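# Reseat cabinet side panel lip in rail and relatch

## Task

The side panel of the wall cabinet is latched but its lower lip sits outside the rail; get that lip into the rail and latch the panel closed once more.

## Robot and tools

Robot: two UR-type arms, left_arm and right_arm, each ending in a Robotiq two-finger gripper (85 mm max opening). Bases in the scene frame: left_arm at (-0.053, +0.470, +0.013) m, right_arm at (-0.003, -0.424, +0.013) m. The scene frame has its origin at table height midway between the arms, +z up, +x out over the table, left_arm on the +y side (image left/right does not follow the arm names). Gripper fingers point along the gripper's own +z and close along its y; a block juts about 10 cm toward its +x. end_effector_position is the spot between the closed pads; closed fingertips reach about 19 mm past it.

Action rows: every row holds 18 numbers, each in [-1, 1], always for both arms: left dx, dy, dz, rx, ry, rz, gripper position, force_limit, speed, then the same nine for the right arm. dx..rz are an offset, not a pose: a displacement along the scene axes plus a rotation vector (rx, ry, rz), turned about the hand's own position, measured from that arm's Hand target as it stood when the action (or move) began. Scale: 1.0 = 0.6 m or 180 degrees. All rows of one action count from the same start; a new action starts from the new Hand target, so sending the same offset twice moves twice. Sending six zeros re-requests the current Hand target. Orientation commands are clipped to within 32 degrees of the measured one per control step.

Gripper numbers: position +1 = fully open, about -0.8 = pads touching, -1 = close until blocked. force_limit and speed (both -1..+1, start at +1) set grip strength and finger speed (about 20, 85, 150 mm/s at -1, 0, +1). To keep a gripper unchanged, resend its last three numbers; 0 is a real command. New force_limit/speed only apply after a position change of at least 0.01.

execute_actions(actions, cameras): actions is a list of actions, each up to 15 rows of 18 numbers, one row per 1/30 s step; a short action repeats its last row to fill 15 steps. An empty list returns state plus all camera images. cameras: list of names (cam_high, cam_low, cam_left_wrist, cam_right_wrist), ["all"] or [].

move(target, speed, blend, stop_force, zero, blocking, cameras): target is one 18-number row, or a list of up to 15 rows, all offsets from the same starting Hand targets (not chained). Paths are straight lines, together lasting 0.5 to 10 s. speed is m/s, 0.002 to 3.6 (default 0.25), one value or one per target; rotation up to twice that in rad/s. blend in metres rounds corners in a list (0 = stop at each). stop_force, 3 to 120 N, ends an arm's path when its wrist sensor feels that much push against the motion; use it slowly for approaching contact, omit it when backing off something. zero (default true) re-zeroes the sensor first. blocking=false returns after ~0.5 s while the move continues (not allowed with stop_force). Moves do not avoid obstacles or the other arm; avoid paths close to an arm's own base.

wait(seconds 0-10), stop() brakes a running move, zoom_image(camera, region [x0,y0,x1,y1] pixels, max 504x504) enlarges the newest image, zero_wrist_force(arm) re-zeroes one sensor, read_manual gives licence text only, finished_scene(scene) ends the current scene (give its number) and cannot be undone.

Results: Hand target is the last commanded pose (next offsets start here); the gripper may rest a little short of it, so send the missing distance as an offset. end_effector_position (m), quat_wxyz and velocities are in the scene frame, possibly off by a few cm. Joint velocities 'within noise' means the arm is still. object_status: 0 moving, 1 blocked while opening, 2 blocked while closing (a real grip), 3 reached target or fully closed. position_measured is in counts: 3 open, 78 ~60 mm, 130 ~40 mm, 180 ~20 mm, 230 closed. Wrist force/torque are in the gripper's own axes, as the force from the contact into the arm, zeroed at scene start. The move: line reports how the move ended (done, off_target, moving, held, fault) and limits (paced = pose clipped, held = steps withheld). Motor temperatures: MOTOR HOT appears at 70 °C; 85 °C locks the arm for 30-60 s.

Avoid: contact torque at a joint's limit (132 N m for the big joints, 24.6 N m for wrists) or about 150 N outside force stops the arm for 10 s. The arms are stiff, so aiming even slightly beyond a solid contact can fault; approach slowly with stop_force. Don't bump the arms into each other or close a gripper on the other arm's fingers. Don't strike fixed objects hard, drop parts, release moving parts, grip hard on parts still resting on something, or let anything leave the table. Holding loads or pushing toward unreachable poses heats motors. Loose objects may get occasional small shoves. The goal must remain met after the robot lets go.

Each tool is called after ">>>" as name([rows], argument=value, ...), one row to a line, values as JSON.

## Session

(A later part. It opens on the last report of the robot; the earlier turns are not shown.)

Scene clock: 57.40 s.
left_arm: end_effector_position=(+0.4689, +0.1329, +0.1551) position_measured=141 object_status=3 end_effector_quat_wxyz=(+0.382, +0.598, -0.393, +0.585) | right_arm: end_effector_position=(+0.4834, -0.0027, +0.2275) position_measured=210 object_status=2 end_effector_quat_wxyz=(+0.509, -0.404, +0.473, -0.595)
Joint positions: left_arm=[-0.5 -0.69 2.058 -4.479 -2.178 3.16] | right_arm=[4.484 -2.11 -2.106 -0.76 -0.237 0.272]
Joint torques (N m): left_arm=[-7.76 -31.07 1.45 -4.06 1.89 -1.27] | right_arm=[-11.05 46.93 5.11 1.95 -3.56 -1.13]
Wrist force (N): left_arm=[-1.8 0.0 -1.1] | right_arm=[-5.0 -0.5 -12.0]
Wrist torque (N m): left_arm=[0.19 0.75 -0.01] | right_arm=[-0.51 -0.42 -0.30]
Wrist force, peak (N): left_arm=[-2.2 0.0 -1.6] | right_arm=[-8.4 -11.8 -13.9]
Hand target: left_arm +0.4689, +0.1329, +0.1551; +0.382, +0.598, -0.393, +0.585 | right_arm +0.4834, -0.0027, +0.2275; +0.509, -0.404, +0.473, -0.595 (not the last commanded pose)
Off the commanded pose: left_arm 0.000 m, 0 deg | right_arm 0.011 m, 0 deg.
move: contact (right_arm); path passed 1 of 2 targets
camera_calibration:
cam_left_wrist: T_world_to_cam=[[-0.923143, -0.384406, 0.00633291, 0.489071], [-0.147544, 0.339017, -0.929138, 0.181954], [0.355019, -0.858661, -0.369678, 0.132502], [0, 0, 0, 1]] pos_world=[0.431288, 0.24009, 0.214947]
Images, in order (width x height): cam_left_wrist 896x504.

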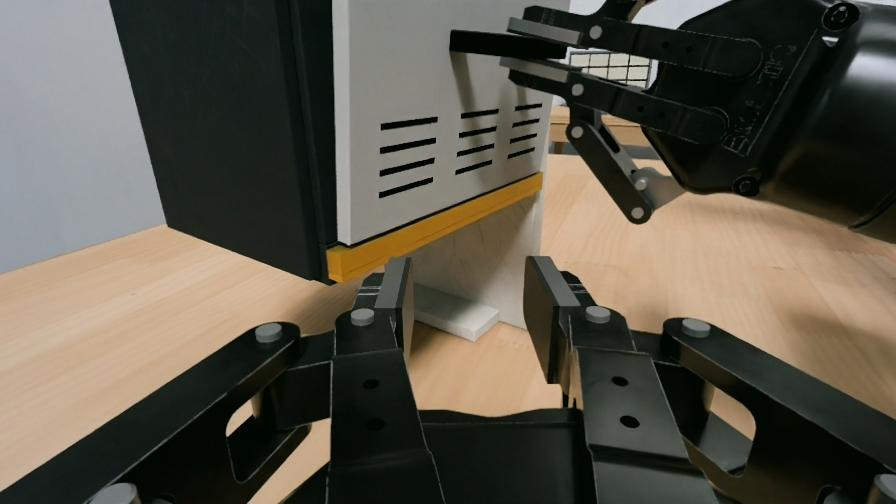

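>>> move(target=[0,0,0,0,0,0,-0.1,-0.7,-0.5,0.0128,-0.003,0.0055,0.0059,0.0261,0,-0.98,0.5,-1], speed=0.02, stop_force=18, cameras=["cam_left_wrist","cam_right_wrist"])

>>> zoom_image(camera="cam_left_wrist", region=[295, 0, 565, 290])

>>> zoom_image(camera="cam_right_wrist", region=[200, 0, 500, 350])

Scene clock: 60.67 s.
left_arm: end_effector_position=(+0.4689, +0.1329, +0.1551) position_measured=141 object_status=3 end_effector_quat_wxyz=(+0.382, +0.598, -0.393, +0.585) | right_arm: end_effector_position=(+0.4911, -0.0045, +0.2308) position_measured=210 object_status=2 end_effector_quat_wxyz=(+0.493, -0.423, +0.499, -0.574)
Joint positions: left_arm=[-0.5 -0.69 2.058 -4.479 -2.178 3.16] | right_arm=[4.476 -2.025 -2.074 -1.059 -0.16 0.456]
Joint torques (N m): left_arm=[-8.22 -31.33 0.35 -4.12 1.78 -1.23] | right_arm=[-15.41 42.7 20.21 0.77 1.25 2.4]
Wrist force (N): left_arm=[-2.2 0.0 -1.0] | right_arm=[-2.7 -6.7 -12.9]
Wrist torque (N m): left_arm=[0.18 0.82 -0.01] | right_arm=[-0.56 -0.40 -0.48]
Wrist force, peak (N): left_arm=[-2.3 0.1 -1.4] | right_arm=[-4.1 -6.7 -12.9]
Hand target: left_arm +0.4689, +0.1329, +0.1551; +0.382, +0.598, -0.393, +0.585 | right_arm +0.4911, -0.0045, +0.2308; +0.493, -0.423, +0.499, -0.574
Off the commanded pose: left_arm 0.000 m, 0 deg | right_arm 0.000 m, 0 deg.
move: done
camera_calibration:
cam_left_wrist: T_world_to_cam=[[-0.923143, -0.384406, 0.00633291, 0.489071], [-0.147544, 0.339017, -0.929138, 0.181954], [0.355019, -0.858661, -0.369678, 0.132502], [0, 0, 0, 1]] pos_world=[0.431288, 0.24009, 0.214947]
cam_right_wrist: T_world_to_cam=[[0.156201, -0.0115936, -0.987657, 0.153936], [-0.185861, 0.981724, -0.0409183, 0.1212], [0.970081, 0.189958, 0.151191, -0.382238], [0, 0, 0, 1]] pos_world=[0.369283, -0.0445904, 0.214787]
Images, in order (width x height): cam_left_wrist 896x504, cam_right_wrist 896x504.

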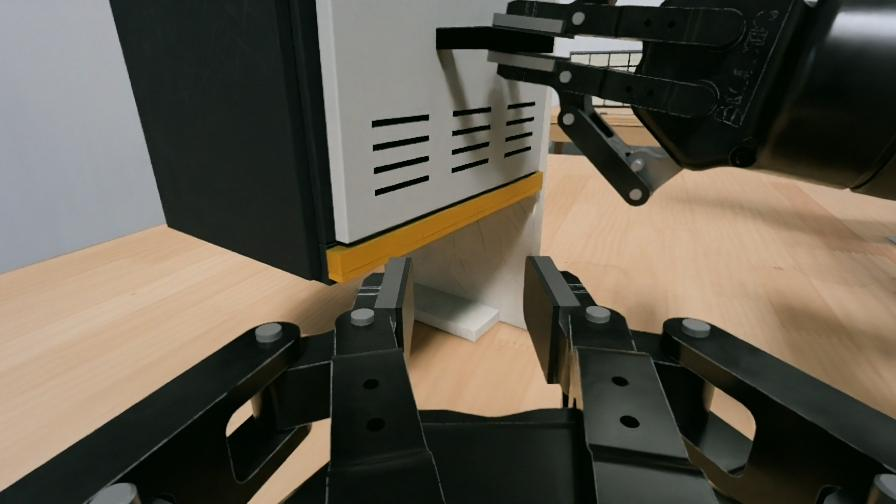

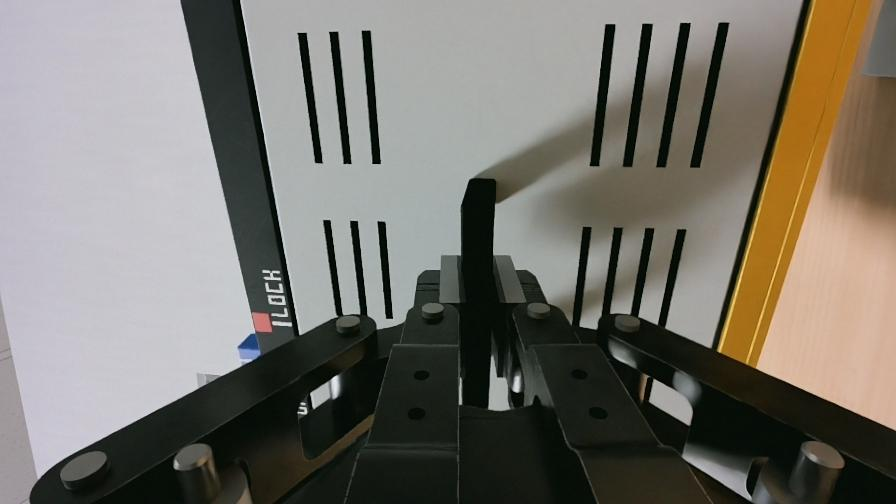

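Scaled by 1.738 from the camera's 896x504 image, which has a finer 1280x720 frame.

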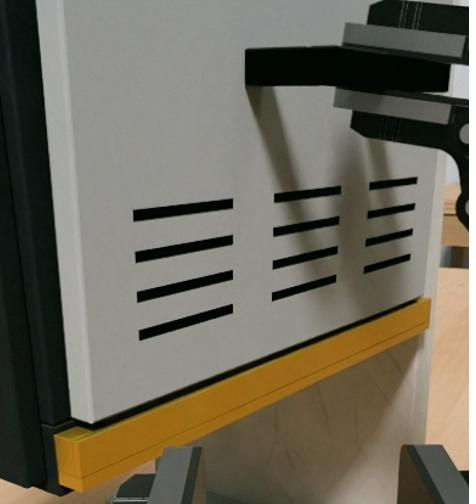

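Scaled by 1.440 from the camera's 896x504 image, which has a finer 1280x720 frame.

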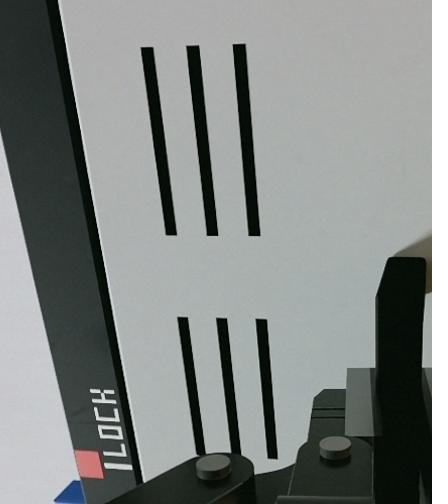

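>>> move(target=[0,0,0,0,0,0,-0.1,-0.7,-0.5,0.0098,-0.0022,0,0,0,0,-0.98,0.5,-1], speed=0.012, stop_force=15, cameras=["cam_left_wrist","cam_right_wrist"])

>>> zoom_image(camera="cam_left_wrist", region=[295, 0, 565, 290])

>>> zoom_image(camera="cam_right_wrist", region=[200, 0, 500, 350])

Scene clock: 63.07 s.
left_arm: end_effector_position=(+0.4689, +0.1329, +0.1551) position_measured=141 object_status=3 end_effector_quat_wxyz=(+0.382, +0.598, -0.393, +0.585) | right_arm: end_effector_position=(+0.4940, -0.0051, +0.2309) position_measured=210 object_status=2 end_effector_quat_wxyz=(+0.493, -0.423, +0.499, -0.574)
Joint positions: left_arm=[-0.5 -0.69 2.058 -4.479 -2.178 3.16] | right_arm=[4.471 -2.023 -2.067 -1.094 -0.163 0.483]
Joint torques (N m): left_arm=[-8.16 -31.44 1.52 -4.12 1.67 -1.17] | right_arm=[0.6 14.93 -0.29 2 5.46 -1.69]
Wrist force (N): left_arm=[-2.3 0.2 -1.2] | right_arm=[-7.2 -22.8 -14.3]
Wrist torque (N m): left_arm=[0.21 0.82 -0.02] | right_arm=[-0.35 -0.11 -0.33]
Wrist force, peak (N): left_arm=[-2.3 0.2 -1.5] | right_arm=[16.6 -32.3 -54.8]
Hand target: left_arm +0.4689, +0.1329, +0.1551; +0.382, +0.598, -0.393, +0.585 | right_arm +0.4939, -0.0051, +0.2309; +0.493, -0.423, +0.499, -0.574 (not the last commanded pose)
Off the commanded pose: left_arm 0.000 m, 0 deg | right_arm 0.003 m, 0 deg.
move: contact (right_arm)
camera_calibration:
cam_left_wrist: T_world_to_cam=[[-0.923143, -0.384406, 0.00633291, 0.489071], [-0.147544, 0.339017, -0.929138, 0.181954], [0.355019, -0.858661, -0.369678, 0.132502], [0, 0, 0, 1]] pos_world=[0.431288, 0.24009, 0.214947]
cam_right_wrist: T_world_to_cam=[[0.156753, -0.0114945, -0.987571, 0.153273], [-0.185056, 0.981881, -0.0408014, 0.121893], [0.970146, 0.189151, 0.151786, -0.385052], [0, 0, 0, 1]] pos_world=[0.372088, -0.0450893, 0.214787]
Images, in order (width x height): cam_left_wrist 896x504, cam_right_wrist 896x504.

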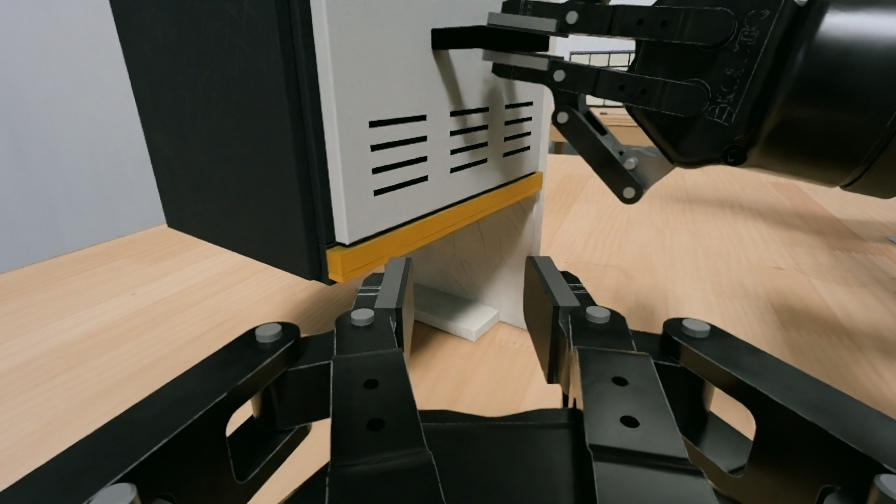

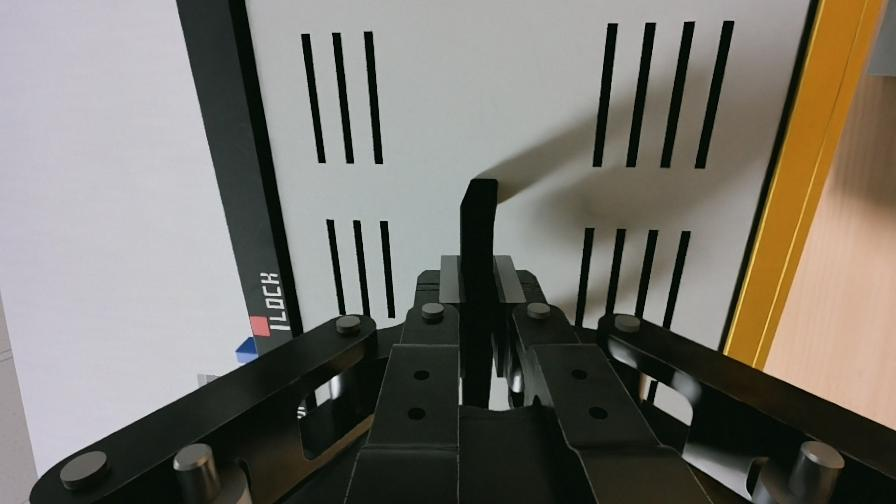

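Scaled by 1.738 from the camera's 896x504 image, which has a finer 1280x720 frame.

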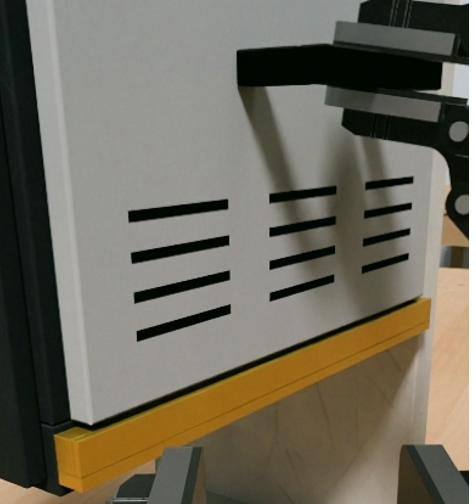

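Scaled by 1.440 from the camera's 896x504 image, which has a finer 1280x720 frame.

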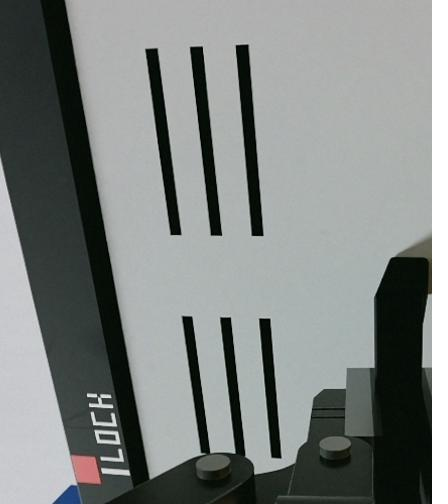

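>>> move([
  [-0.065,0.112,0.408,0.16,0.196,0.118,-0.1,-0.7,-0.5,0,0,0,0,0,0,-0.98,0.5,-1],
  [0.1202,-0.1532,0.4248,0.3235,0.3914,0.2352,-0.1,-0.7,-0.5,0,0,0,0,0,0,-0.98,0.5,-1],
], speed=0.4, blend=0.04, cameras=["cam_left_wrist","cam_high"])

>>> zoom_image(camera="cam_left_wrist", region=[250, 150, 750, 400])

Scene clock: 67.47 s.
left_arm: end_effector_position=(+0.5410, +0.0410, +0.4100) position_measured=141 object_status=3 end_effector_quat_wxyz=(+0.000, +0.994, -0.111, +0.000) | right_arm: end_effector_position=(+0.4939, -0.0051, +0.2309) position_measured=210 object_status=2 end_effector_quat_wxyz=(+0.493, -0.423, +0.499, -0.574)
Joint positions: left_arm=[-0.757 -0.91 0.499 -1.159 -1.571 2.556] | right_arm=[4.471 -2.023 -2.067 -1.094 -0.163 0.483]
Joint torques (N m): left_arm=[7.21 -41.11 -26.82 -1.16 -2.04 1.09] | right_arm=[1.57 14.71 -0.9 1.99 5.44 -1.72]
Wrist force (N): left_arm=[-0.2 -0.1 0.4] | right_arm=[-6.9 -22.9 -14.3]
Wrist torque (N m): left_arm=[0.01 0.02 0.03] | right_arm=[-0.36 -0.12 -0.33]
Wrist force, peak (N): left_arm=[-3.9 -0.1 -1.0] | right_arm=[-7.0 -23.2 -14.1]
Hand target: left_arm +0.5410, +0.0410, +0.4100; +0.000, +0.994, -0.111, +0.000 | right_arm +0.4939, -0.0051, +0.2309; +0.493, -0.423, +0.499, -0.574
Off the commanded pose: left_arm 0.000 m, 0 deg | right_arm 0.000 m, 0 deg.
move: done
camera_calibration:
cam_left_wrist: T_world_to_cam=[[-0.213508, -0.976807, 0.0161962, 0.155039], [-0.914715, 0.205703, 0.347827, 0.357545], [-0.343092, 0.0594489, -0.937419, 0.694985], [0, 0, 0, 1]] pos_world=[0.598597, 0.0365792, 0.524617]
Images, in order (width x height): cam_high 896x504, cam_left_wrist 896x504.

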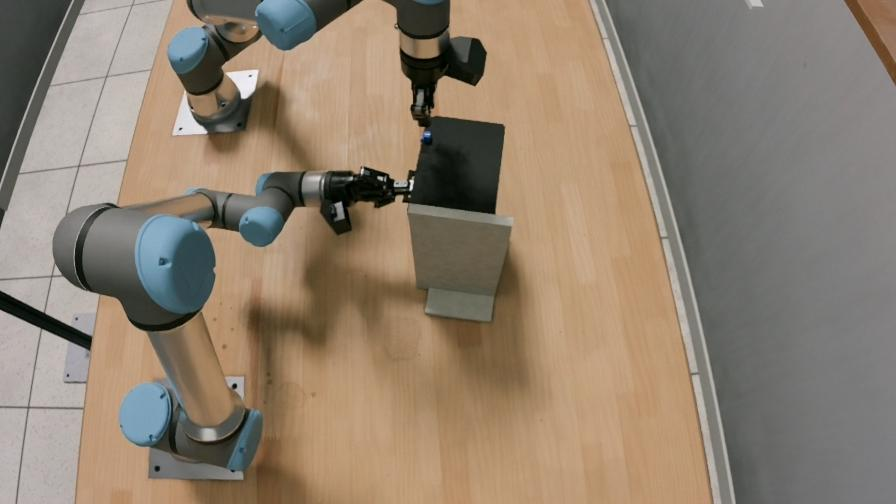

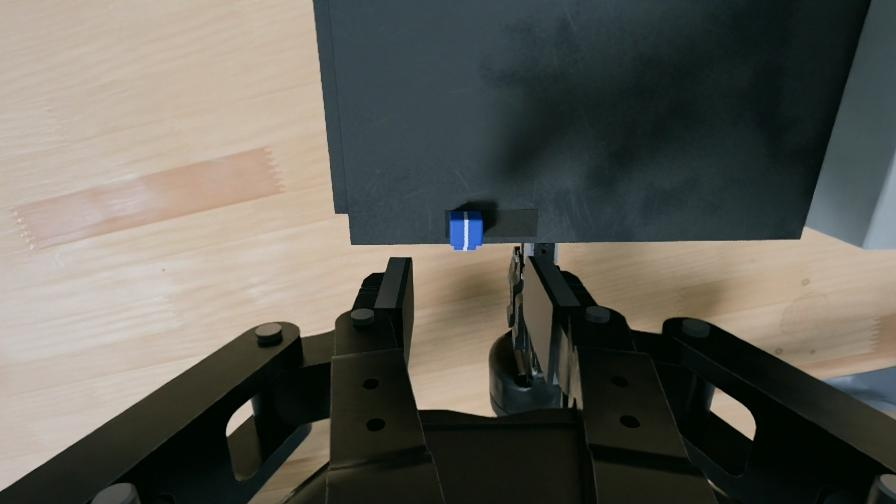

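Scaled by 1.008 from the camera's 896x504 image, which has a finer 1280x720 frame.

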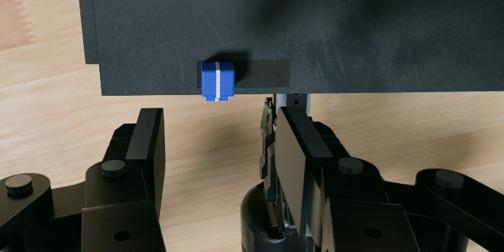

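>>> zoom_image(camera="cam_left_wrist", region=[430, 190, 590, 290])

>>> zoom_image(camera="cam_right_wrist", region=[180, 180, 340, 380])

Scaled by 3.150 from the camera's 896x504 image, which has a finer 1280x720 frame.

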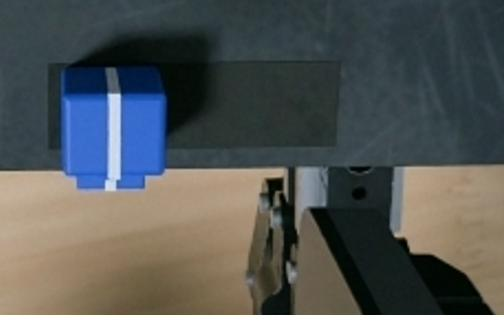

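This scene's latest camera images include none from cam_right_wrist. They are from: cam_high, cam_left_wrist. cam_right_wrist's image comes with the result of a call that names it in "cameras".

>>> move([
  [0,-0.0025,-0.0985,0,0,0,-0.1,-0.7,-0.5,0,0,0.0012,0,0,0,-0.98,0.5,-1],
  [0,-0.0025,-0.0985,0,0,0,-1,-0.7,-1,0,0,0.0012,0,0,0,-0.98,0.5,-1],
], speed=0.12, cameras=["cam_left_wrist","cam_right_wrist"])

>>> zoom_image(camera="cam_right_wrist", region=[130, 150, 350, 450])

Scene clock: 70.73 s.
left_arm: end_effector_position=(+0.5410, +0.0395, +0.3509) position_measured=196 object_status=0 end_effector_quat_wxyz=(+0.000, +0.994, -0.111, +0.000) | right_arm: end_effector_position=(+0.4939, -0.0051, +0.2316) position_measured=210 object_status=2 end_effector_quat_wxyz=(+0.493, -0.423, +0.499, -0.574)
Joint positions: left_arm=[-0.759 -0.977 0.77 -1.363 -1.571 2.555] | right_arm=[4.471 -2.021 -2.066 -1.096 -0.163 0.483]
Joint torques (N m): left_arm=[-4.36 -57.73 -16.44 -3.54 1.94 -1.08] | right_arm=[-9.66 46.85 20.91 1.52 -2.71 2.11]
Wrist force (N): left_arm=[0.9 2.3 -1.6] | right_arm=[-9.5 -0.8 -19.1]
Wrist torque (N m): left_arm=[-0.09 -0.04 0.04] | right_arm=[-0.40 -0.05 -0.30]
Wrist force, peak (N): left_arm=[0.2 3.5 0.3] | right_arm=[-6.8 -23.0 -14.3]
Hand target: left_arm +0.5410, +0.0395, +0.3509; +0.000, +0.994, -0.111, +0.000 | right_arm +0.4939, -0.0051, +0.2316; +0.493, -0.423, +0.499, -0.574
Off the commanded pose: left_arm 0.000 m, 0 deg | right_arm 0.000 m, 0 deg.
move: done
camera_calibration:
cam_left_wrist: T_world_to_cam=[[-0.213532, -0.976803, 0.0161243, 0.154579], [-0.914677, 0.205694, 0.347932, 0.378339], [-0.343178, 0.059546, -0.937381, 0.639704], [0, 0, 0, 1]] pos_world=[0.598597, 0.0350793, 0.465517]
cam_right_wrist: T_world_to_cam=[[0.156753, -0.0114945, -0.987571, 0.153965], [-0.185056, 0.981881, -0.0408014, 0.121921], [0.970146, 0.189151, 0.151786, -0.385159], [0, 0, 0, 1]] pos_world=[0.372088, -0.0450893, 0.215487]
Images, in order (width x height): cam_left_wrist 896x504, cam_right_wrist 896x504.

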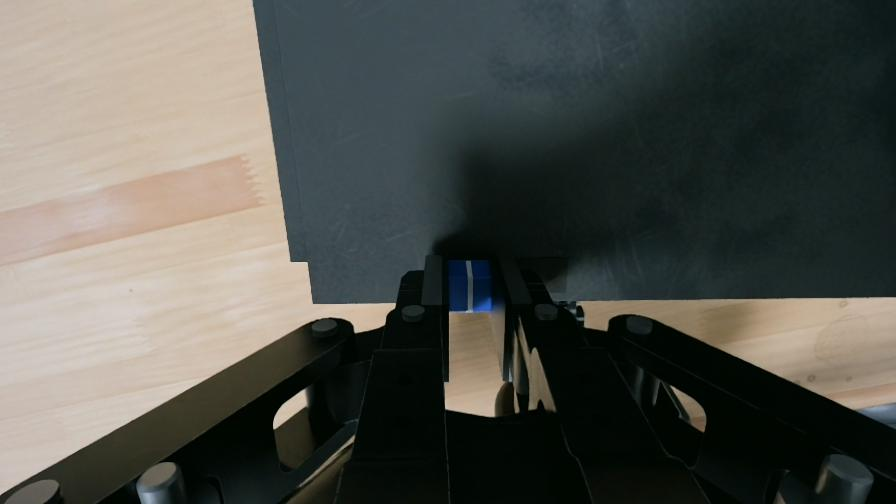

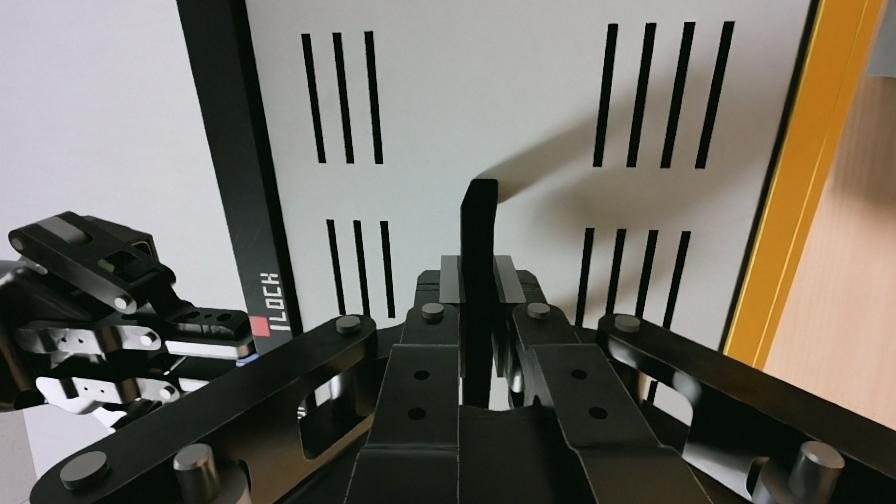

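Scaled by 1.680 from the camera's 896x504 image, which has a finer 1280x720 frame.

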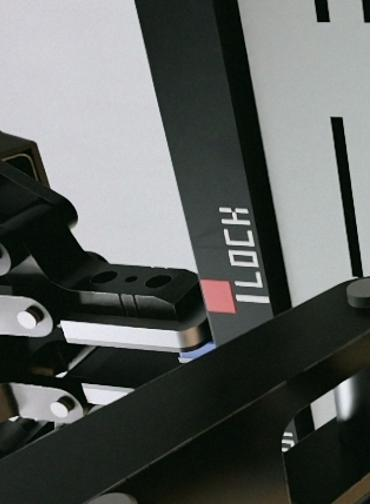

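>>> move(target=[-0.0095,-0.044,0,0,0,0,-1,-0.7,-1,0,0,0,0,0,0,-0.98,0.5,-1], speed=0.03, stop_force=22, cameras=["cam_left_wrist","cam_right_wrist"])

>>> zoom_image(camera="cam_right_wrist", region=[130, 150, 350, 450])

Scene clock: 72.90 s.
left_arm: end_effector_position=(+0.5356, +0.0147, +0.3509) position_measured=196 object_status=2 end_effector_quat_wxyz=(+0.000, +0.994, -0.111, -0.001) | right_arm: end_effector_position=(+0.4939, -0.0051, +0.2316) position_measured=210 object_status=2 end_effector_quat_wxyz=(+0.493, -0.423, +0.499, -0.574)
Joint positions: left_arm=[-0.787 -0.941 0.711 -1.339 -1.571 2.526] | right_arm=[4.471 -2.021 -2.066 -1.096 -0.163 0.483]
Joint torques (N m): left_arm=[-3.23 -51.94 -15.72 -8.57 -5.57 1.18] | right_arm=[-18.29 46.59 21.92 1.48 -2.74 2.08]
Wrist force (N): left_arm=[-6.3 -18.9 -7.1] | right_arm=[-9.4 -0.5 -19.4]
Wrist torque (N m): left_arm=[0.33 0.13 0.02] | right_arm=[-0.36 -0.07 -0.30]
Wrist force, peak (N): left_arm=[-6.6 -26.1 -10.3] | right_arm=[-9.6 -0.3 -19.5]
Hand target: left_arm +0.5356, +0.0147, +0.3509; +0.000, +0.994, -0.111, -0.001 (not the last commanded pose) | right_arm +0.4939, -0.0051, +0.2316; +0.493, -0.423, +0.499, -0.574
Off the commanded pose: left_arm 0.002 m, 0 deg | right_arm 0.000 m, 0 deg.
move: contact (left_arm)
camera_calibration:
cam_left_wrist: T_world_to_cam=[[-0.213441, -0.976823, 0.0160905, 0.129163], [-0.914686, 0.205596, 0.347965, 0.378492], [-0.343209, 0.0595525, -0.937369, 0.63934], [0, 0, 0, 1]] pos_world=[0.593197, 0.010279, 0.465517]
cam_right_wrist: T_world_to_cam=[[0.156753, -0.0114945, -0.987571, 0.153965], [-0.185056, 0.981881, -0.0408014, 0.121921], [0.970146, 0.189151, 0.151786, -0.385159], [0, 0, 0, 1]] pos_world=[0.372088, -0.0450893, 0.215487]
Images, in order (width x height): cam_left_wrist 896x504, cam_right_wrist 896x504.

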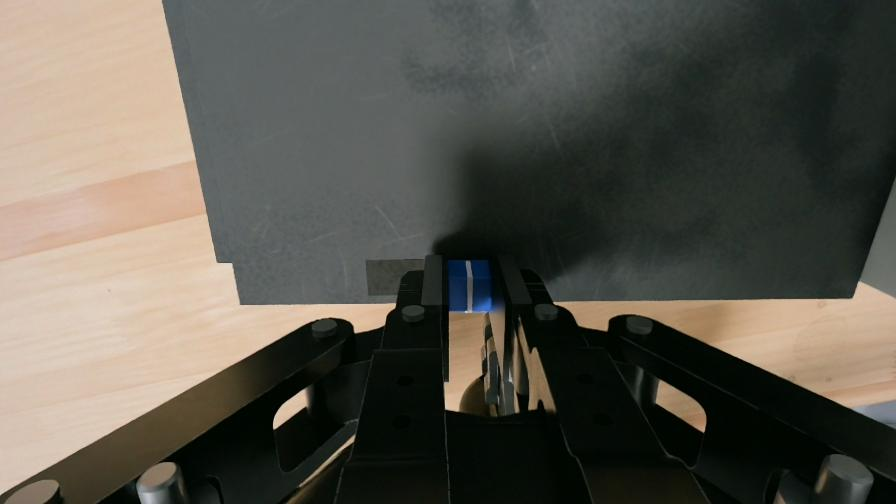

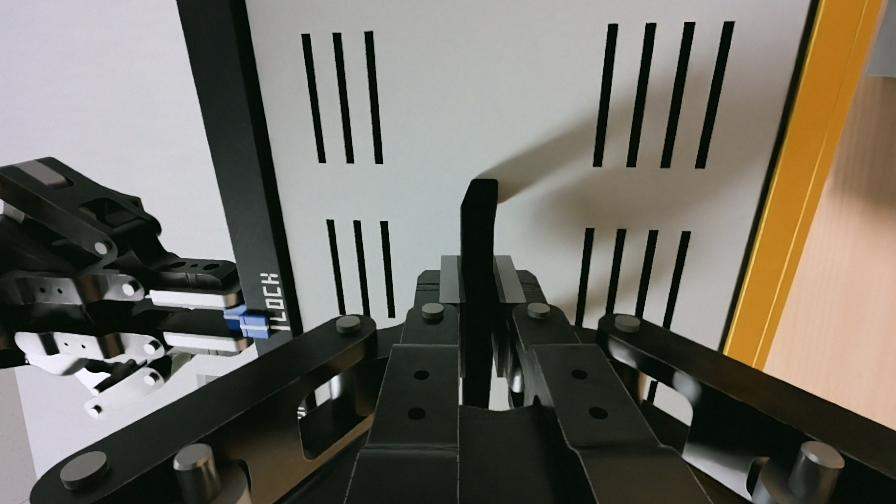

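Scaled by 1.680 from the camera's 896x504 image, which has a finer 1280x720 frame.

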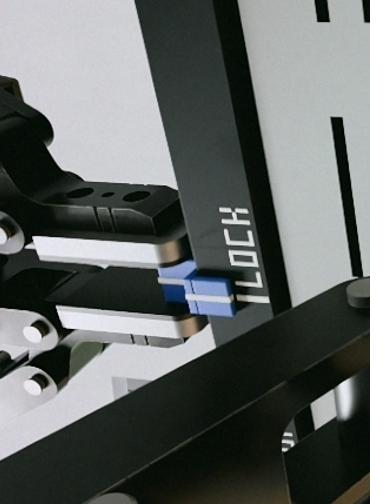

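>>> move(target=[0,0,0,0,0,0,-0.1,-0.7,-0.5,-0.01,0.0022,0,0,0,0,-0.98,0.5,-1], speed=0.01, stop_force=25, cameras=["cam_right_wrist"])

>>> zoom_image(camera="cam_right_wrist", region=[130, 0, 400, 450])

Scene clock: 74.67 s.
left_arm: end_effector_position=(+0.5356, +0.0147, +0.3509) position_measured=141 object_status=3 end_effector_quat_wxyz=(+0.000, +0.994, -0.111, -0.001) | right_arm: end_effector_position=(+0.4916, -0.0047, +0.2317) position_measured=210 object_status=2 end_effector_quat_wxyz=(+0.493, -0.423, +0.499, -0.574)
Joint positions: left_arm=[-0.787 -0.941 0.711 -1.339 -1.571 2.526] | right_arm=[4.475 -2.022 -2.072 -1.067 -0.161 0.461]
Joint torques (N m): left_arm=[-3.26 -52.93 -25.83 -1.19 1.98 1.09] | right_arm=[-7.81 47.72 23.88 1.76 -4.75 2.56]
Wrist force (N): left_arm=[0.3 -0.3 0.4] | right_arm=[-0.6 4.6 -0.5]
Wrist torque (N m): left_arm=[-0.04 -0.07 0.02] | right_arm=[-0.44 -0.28 -0.46]
Wrist force, peak (N): left_arm=[-6.1 -19.4 -6.9] | right_arm=[-9.2 -0.6 -19.4]
Hand target: left_arm +0.5356, +0.0147, +0.3509; +0.000, +0.994, -0.111, -0.001 | right_arm +0.4916, -0.0047, +0.2317; +0.493, -0.423, +0.499, -0.574 (not the last commanded pose)
Off the commanded pose: left_arm 0.000 m, 0 deg | right_arm 0.004 m, 0 deg.
move: contact (right_arm)
camera_calibration:
cam_right_wrist: T_world_to_cam=[[0.156516, -0.0112616, -0.987611, 0.154536], [-0.185581, 0.98179, -0.0406059, 0.121253], [0.970084, 0.189637, 0.151576, -0.382926], [0, 0, 0, 1]] pos_world=[0.369786, -0.0446879, 0.215587]
Images, in order (width x height): cam_right_wrist 896x504.

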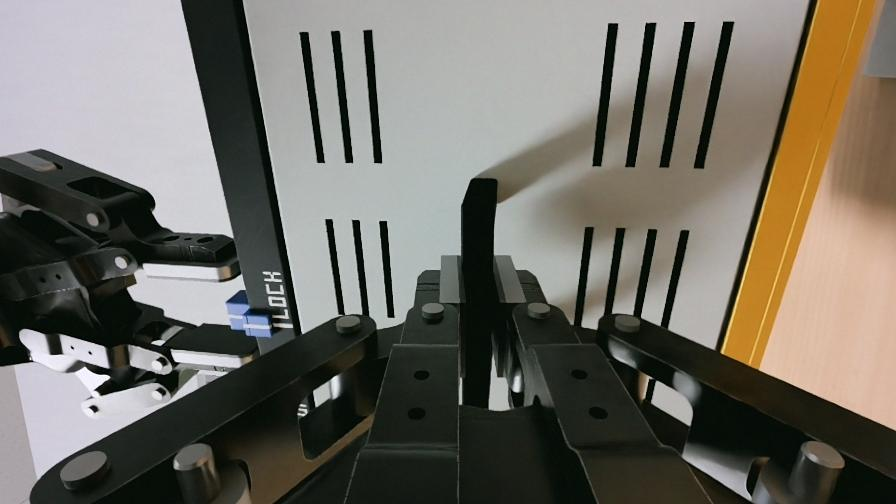

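Scaled by 1.120 from the camera's 896x504 image, which has a finer 1280x720 frame.

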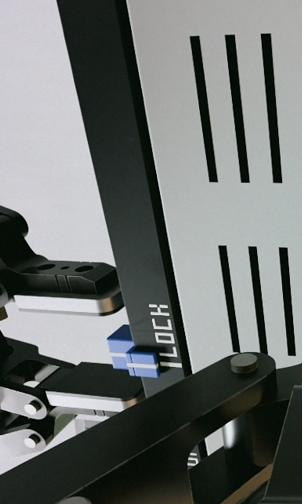

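>>> move([
  [0,0,0,0,0,0,-0.1,-0.7,-0.5,0,0,0,0,0,0,-0.5,0.5,-1],
  [0,0,0.12,0,0,0,-0.1,-0.7,-0.5,-0.12,0.025,-0.017,0,0,0,0,0.5,-0.5],
], speed=0.15, cameras=["cam_right_wrist","cam_left_wrist","cam_high"])

>>> zoom_image(camera="cam_right_wrist", region=[200, 0, 700, 400])

>>> zoom_image(camera="cam_left_wrist", region=[350, 150, 600, 300])

Scene clock: 78.57 s.
left_arm: end_effector_position=(+0.5356, +0.0147, +0.4229) position_measured=141 object_status=3 end_effector_quat_wxyz=(+0.000, +0.994, -0.111, -0.001) | right_arm: end_effector_position=(+0.4196, +0.0103, +0.2215) position_measured=129 object_status=0 end_effector_quat_wxyz=(+0.493, -0.423, +0.499, -0.574)
Joint positions: left_arm=[-0.787 -0.809 0.282 -1.043 -1.571 2.526] | right_arm=[4.624 -2.248 -2.12 0.149 -0.164 -0.492]
Joint torques (N m): left_arm=[6.16 -43.3 -26.46 -1.05 -2.06 1.15] | right_arm=[9.85 28.54 16.26 3.82 -3.88 -1.97]
Wrist force (N): left_arm=[0.5 0.0 0.1] | right_arm=[0.6 1.9 -4.9]
Wrist torque (N m): left_arm=[0.00 -0.07 0.00] | right_arm=[0.13 -0.32 -0.08]
Wrist force, peak (N): left_arm=[0.0 -0.1 1.4] | right_arm=[0.8 1.9 -6.3]
Hand target: left_arm +0.5356, +0.0147, +0.4229; +0.000, +0.994, -0.111, -0.001 | right_arm +0.4196, +0.0103, +0.2215; +0.493, -0.423, +0.499, -0.574
Off the commanded pose: left_arm 0.000 m, 0 deg | right_arm 0.000 m, 0 deg.
move: done
camera_calibration:
cam_left_wrist: T_world_to_cam=[[-0.213441, -0.976823, 0.0160905, 0.128005], [-0.914686, 0.205596, 0.347965, 0.353438], [-0.343209, 0.0595525, -0.937369, 0.706831], [0, 0, 0, 1]] pos_world=[0.593197, 0.010279, 0.537517]
cam_right_wrist: T_world_to_cam=[[0.156516, -0.0112616, -0.987611, 0.1559], [-0.185581, 0.98179, -0.0406059, 0.0927505], [0.970084, 0.189637, 0.151576, -0.314379], [0, 0, 0, 1]] pos_world=[0.297786, -0.0296879, 0.205387]
Images, in order (width x height): cam_high 896x504, cam_left_wrist 896x504, cam_right_wrist 896x504.

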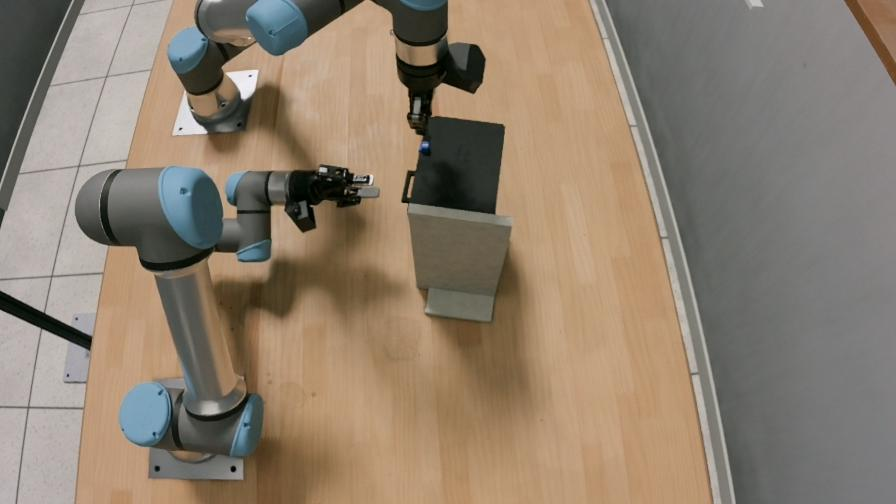

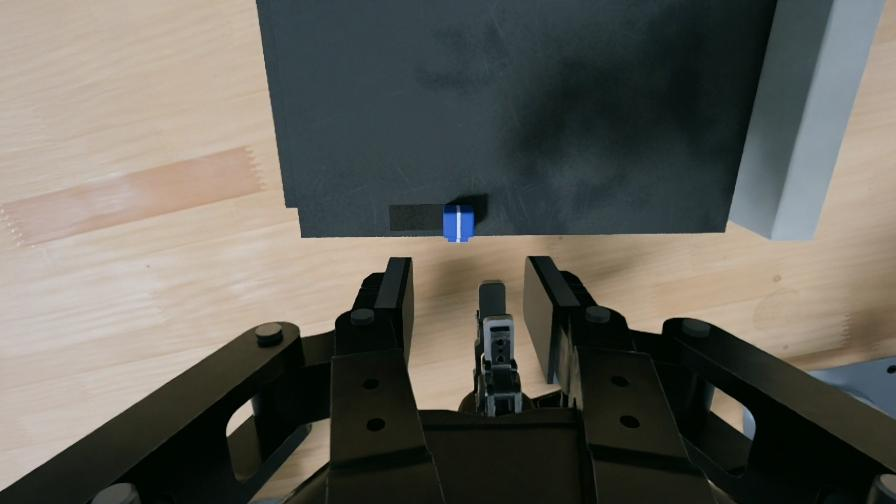

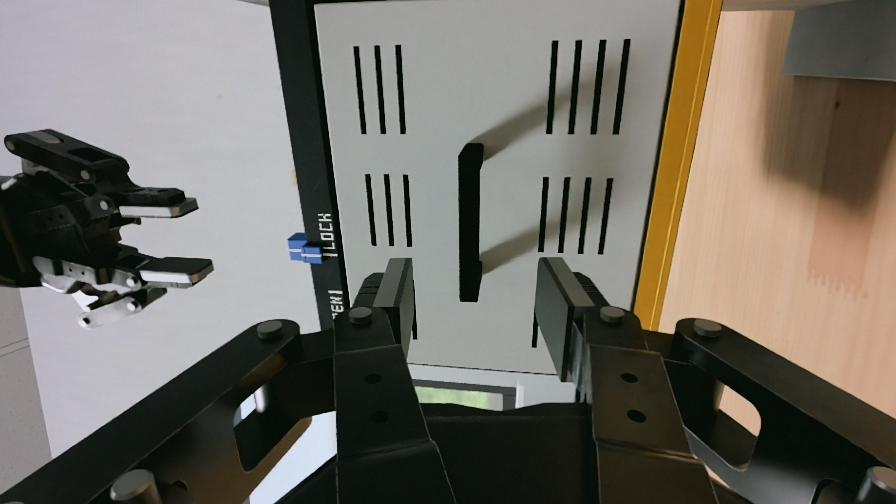

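Scaled by 1.008 from the camera's 896x504 image, which has a finer 1280x720 frame.

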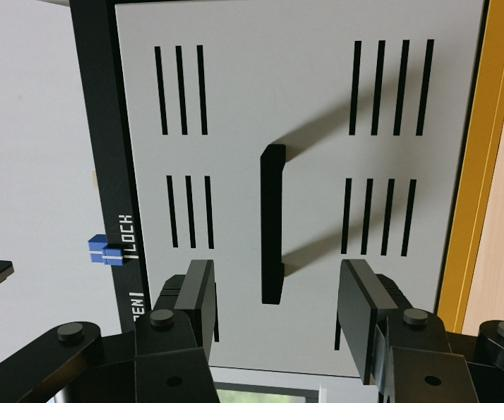

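Scaled by 2.016 from the camera's 896x504 image, which has a finer 1280x720 frame.

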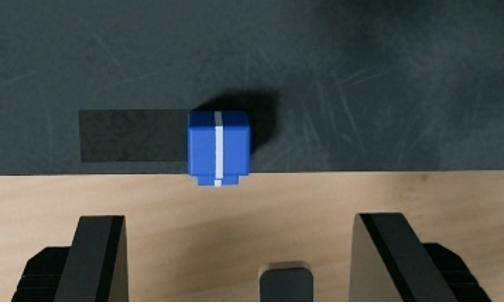

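>>> finished_scene(scene=1)

The scene is finished: the task was done.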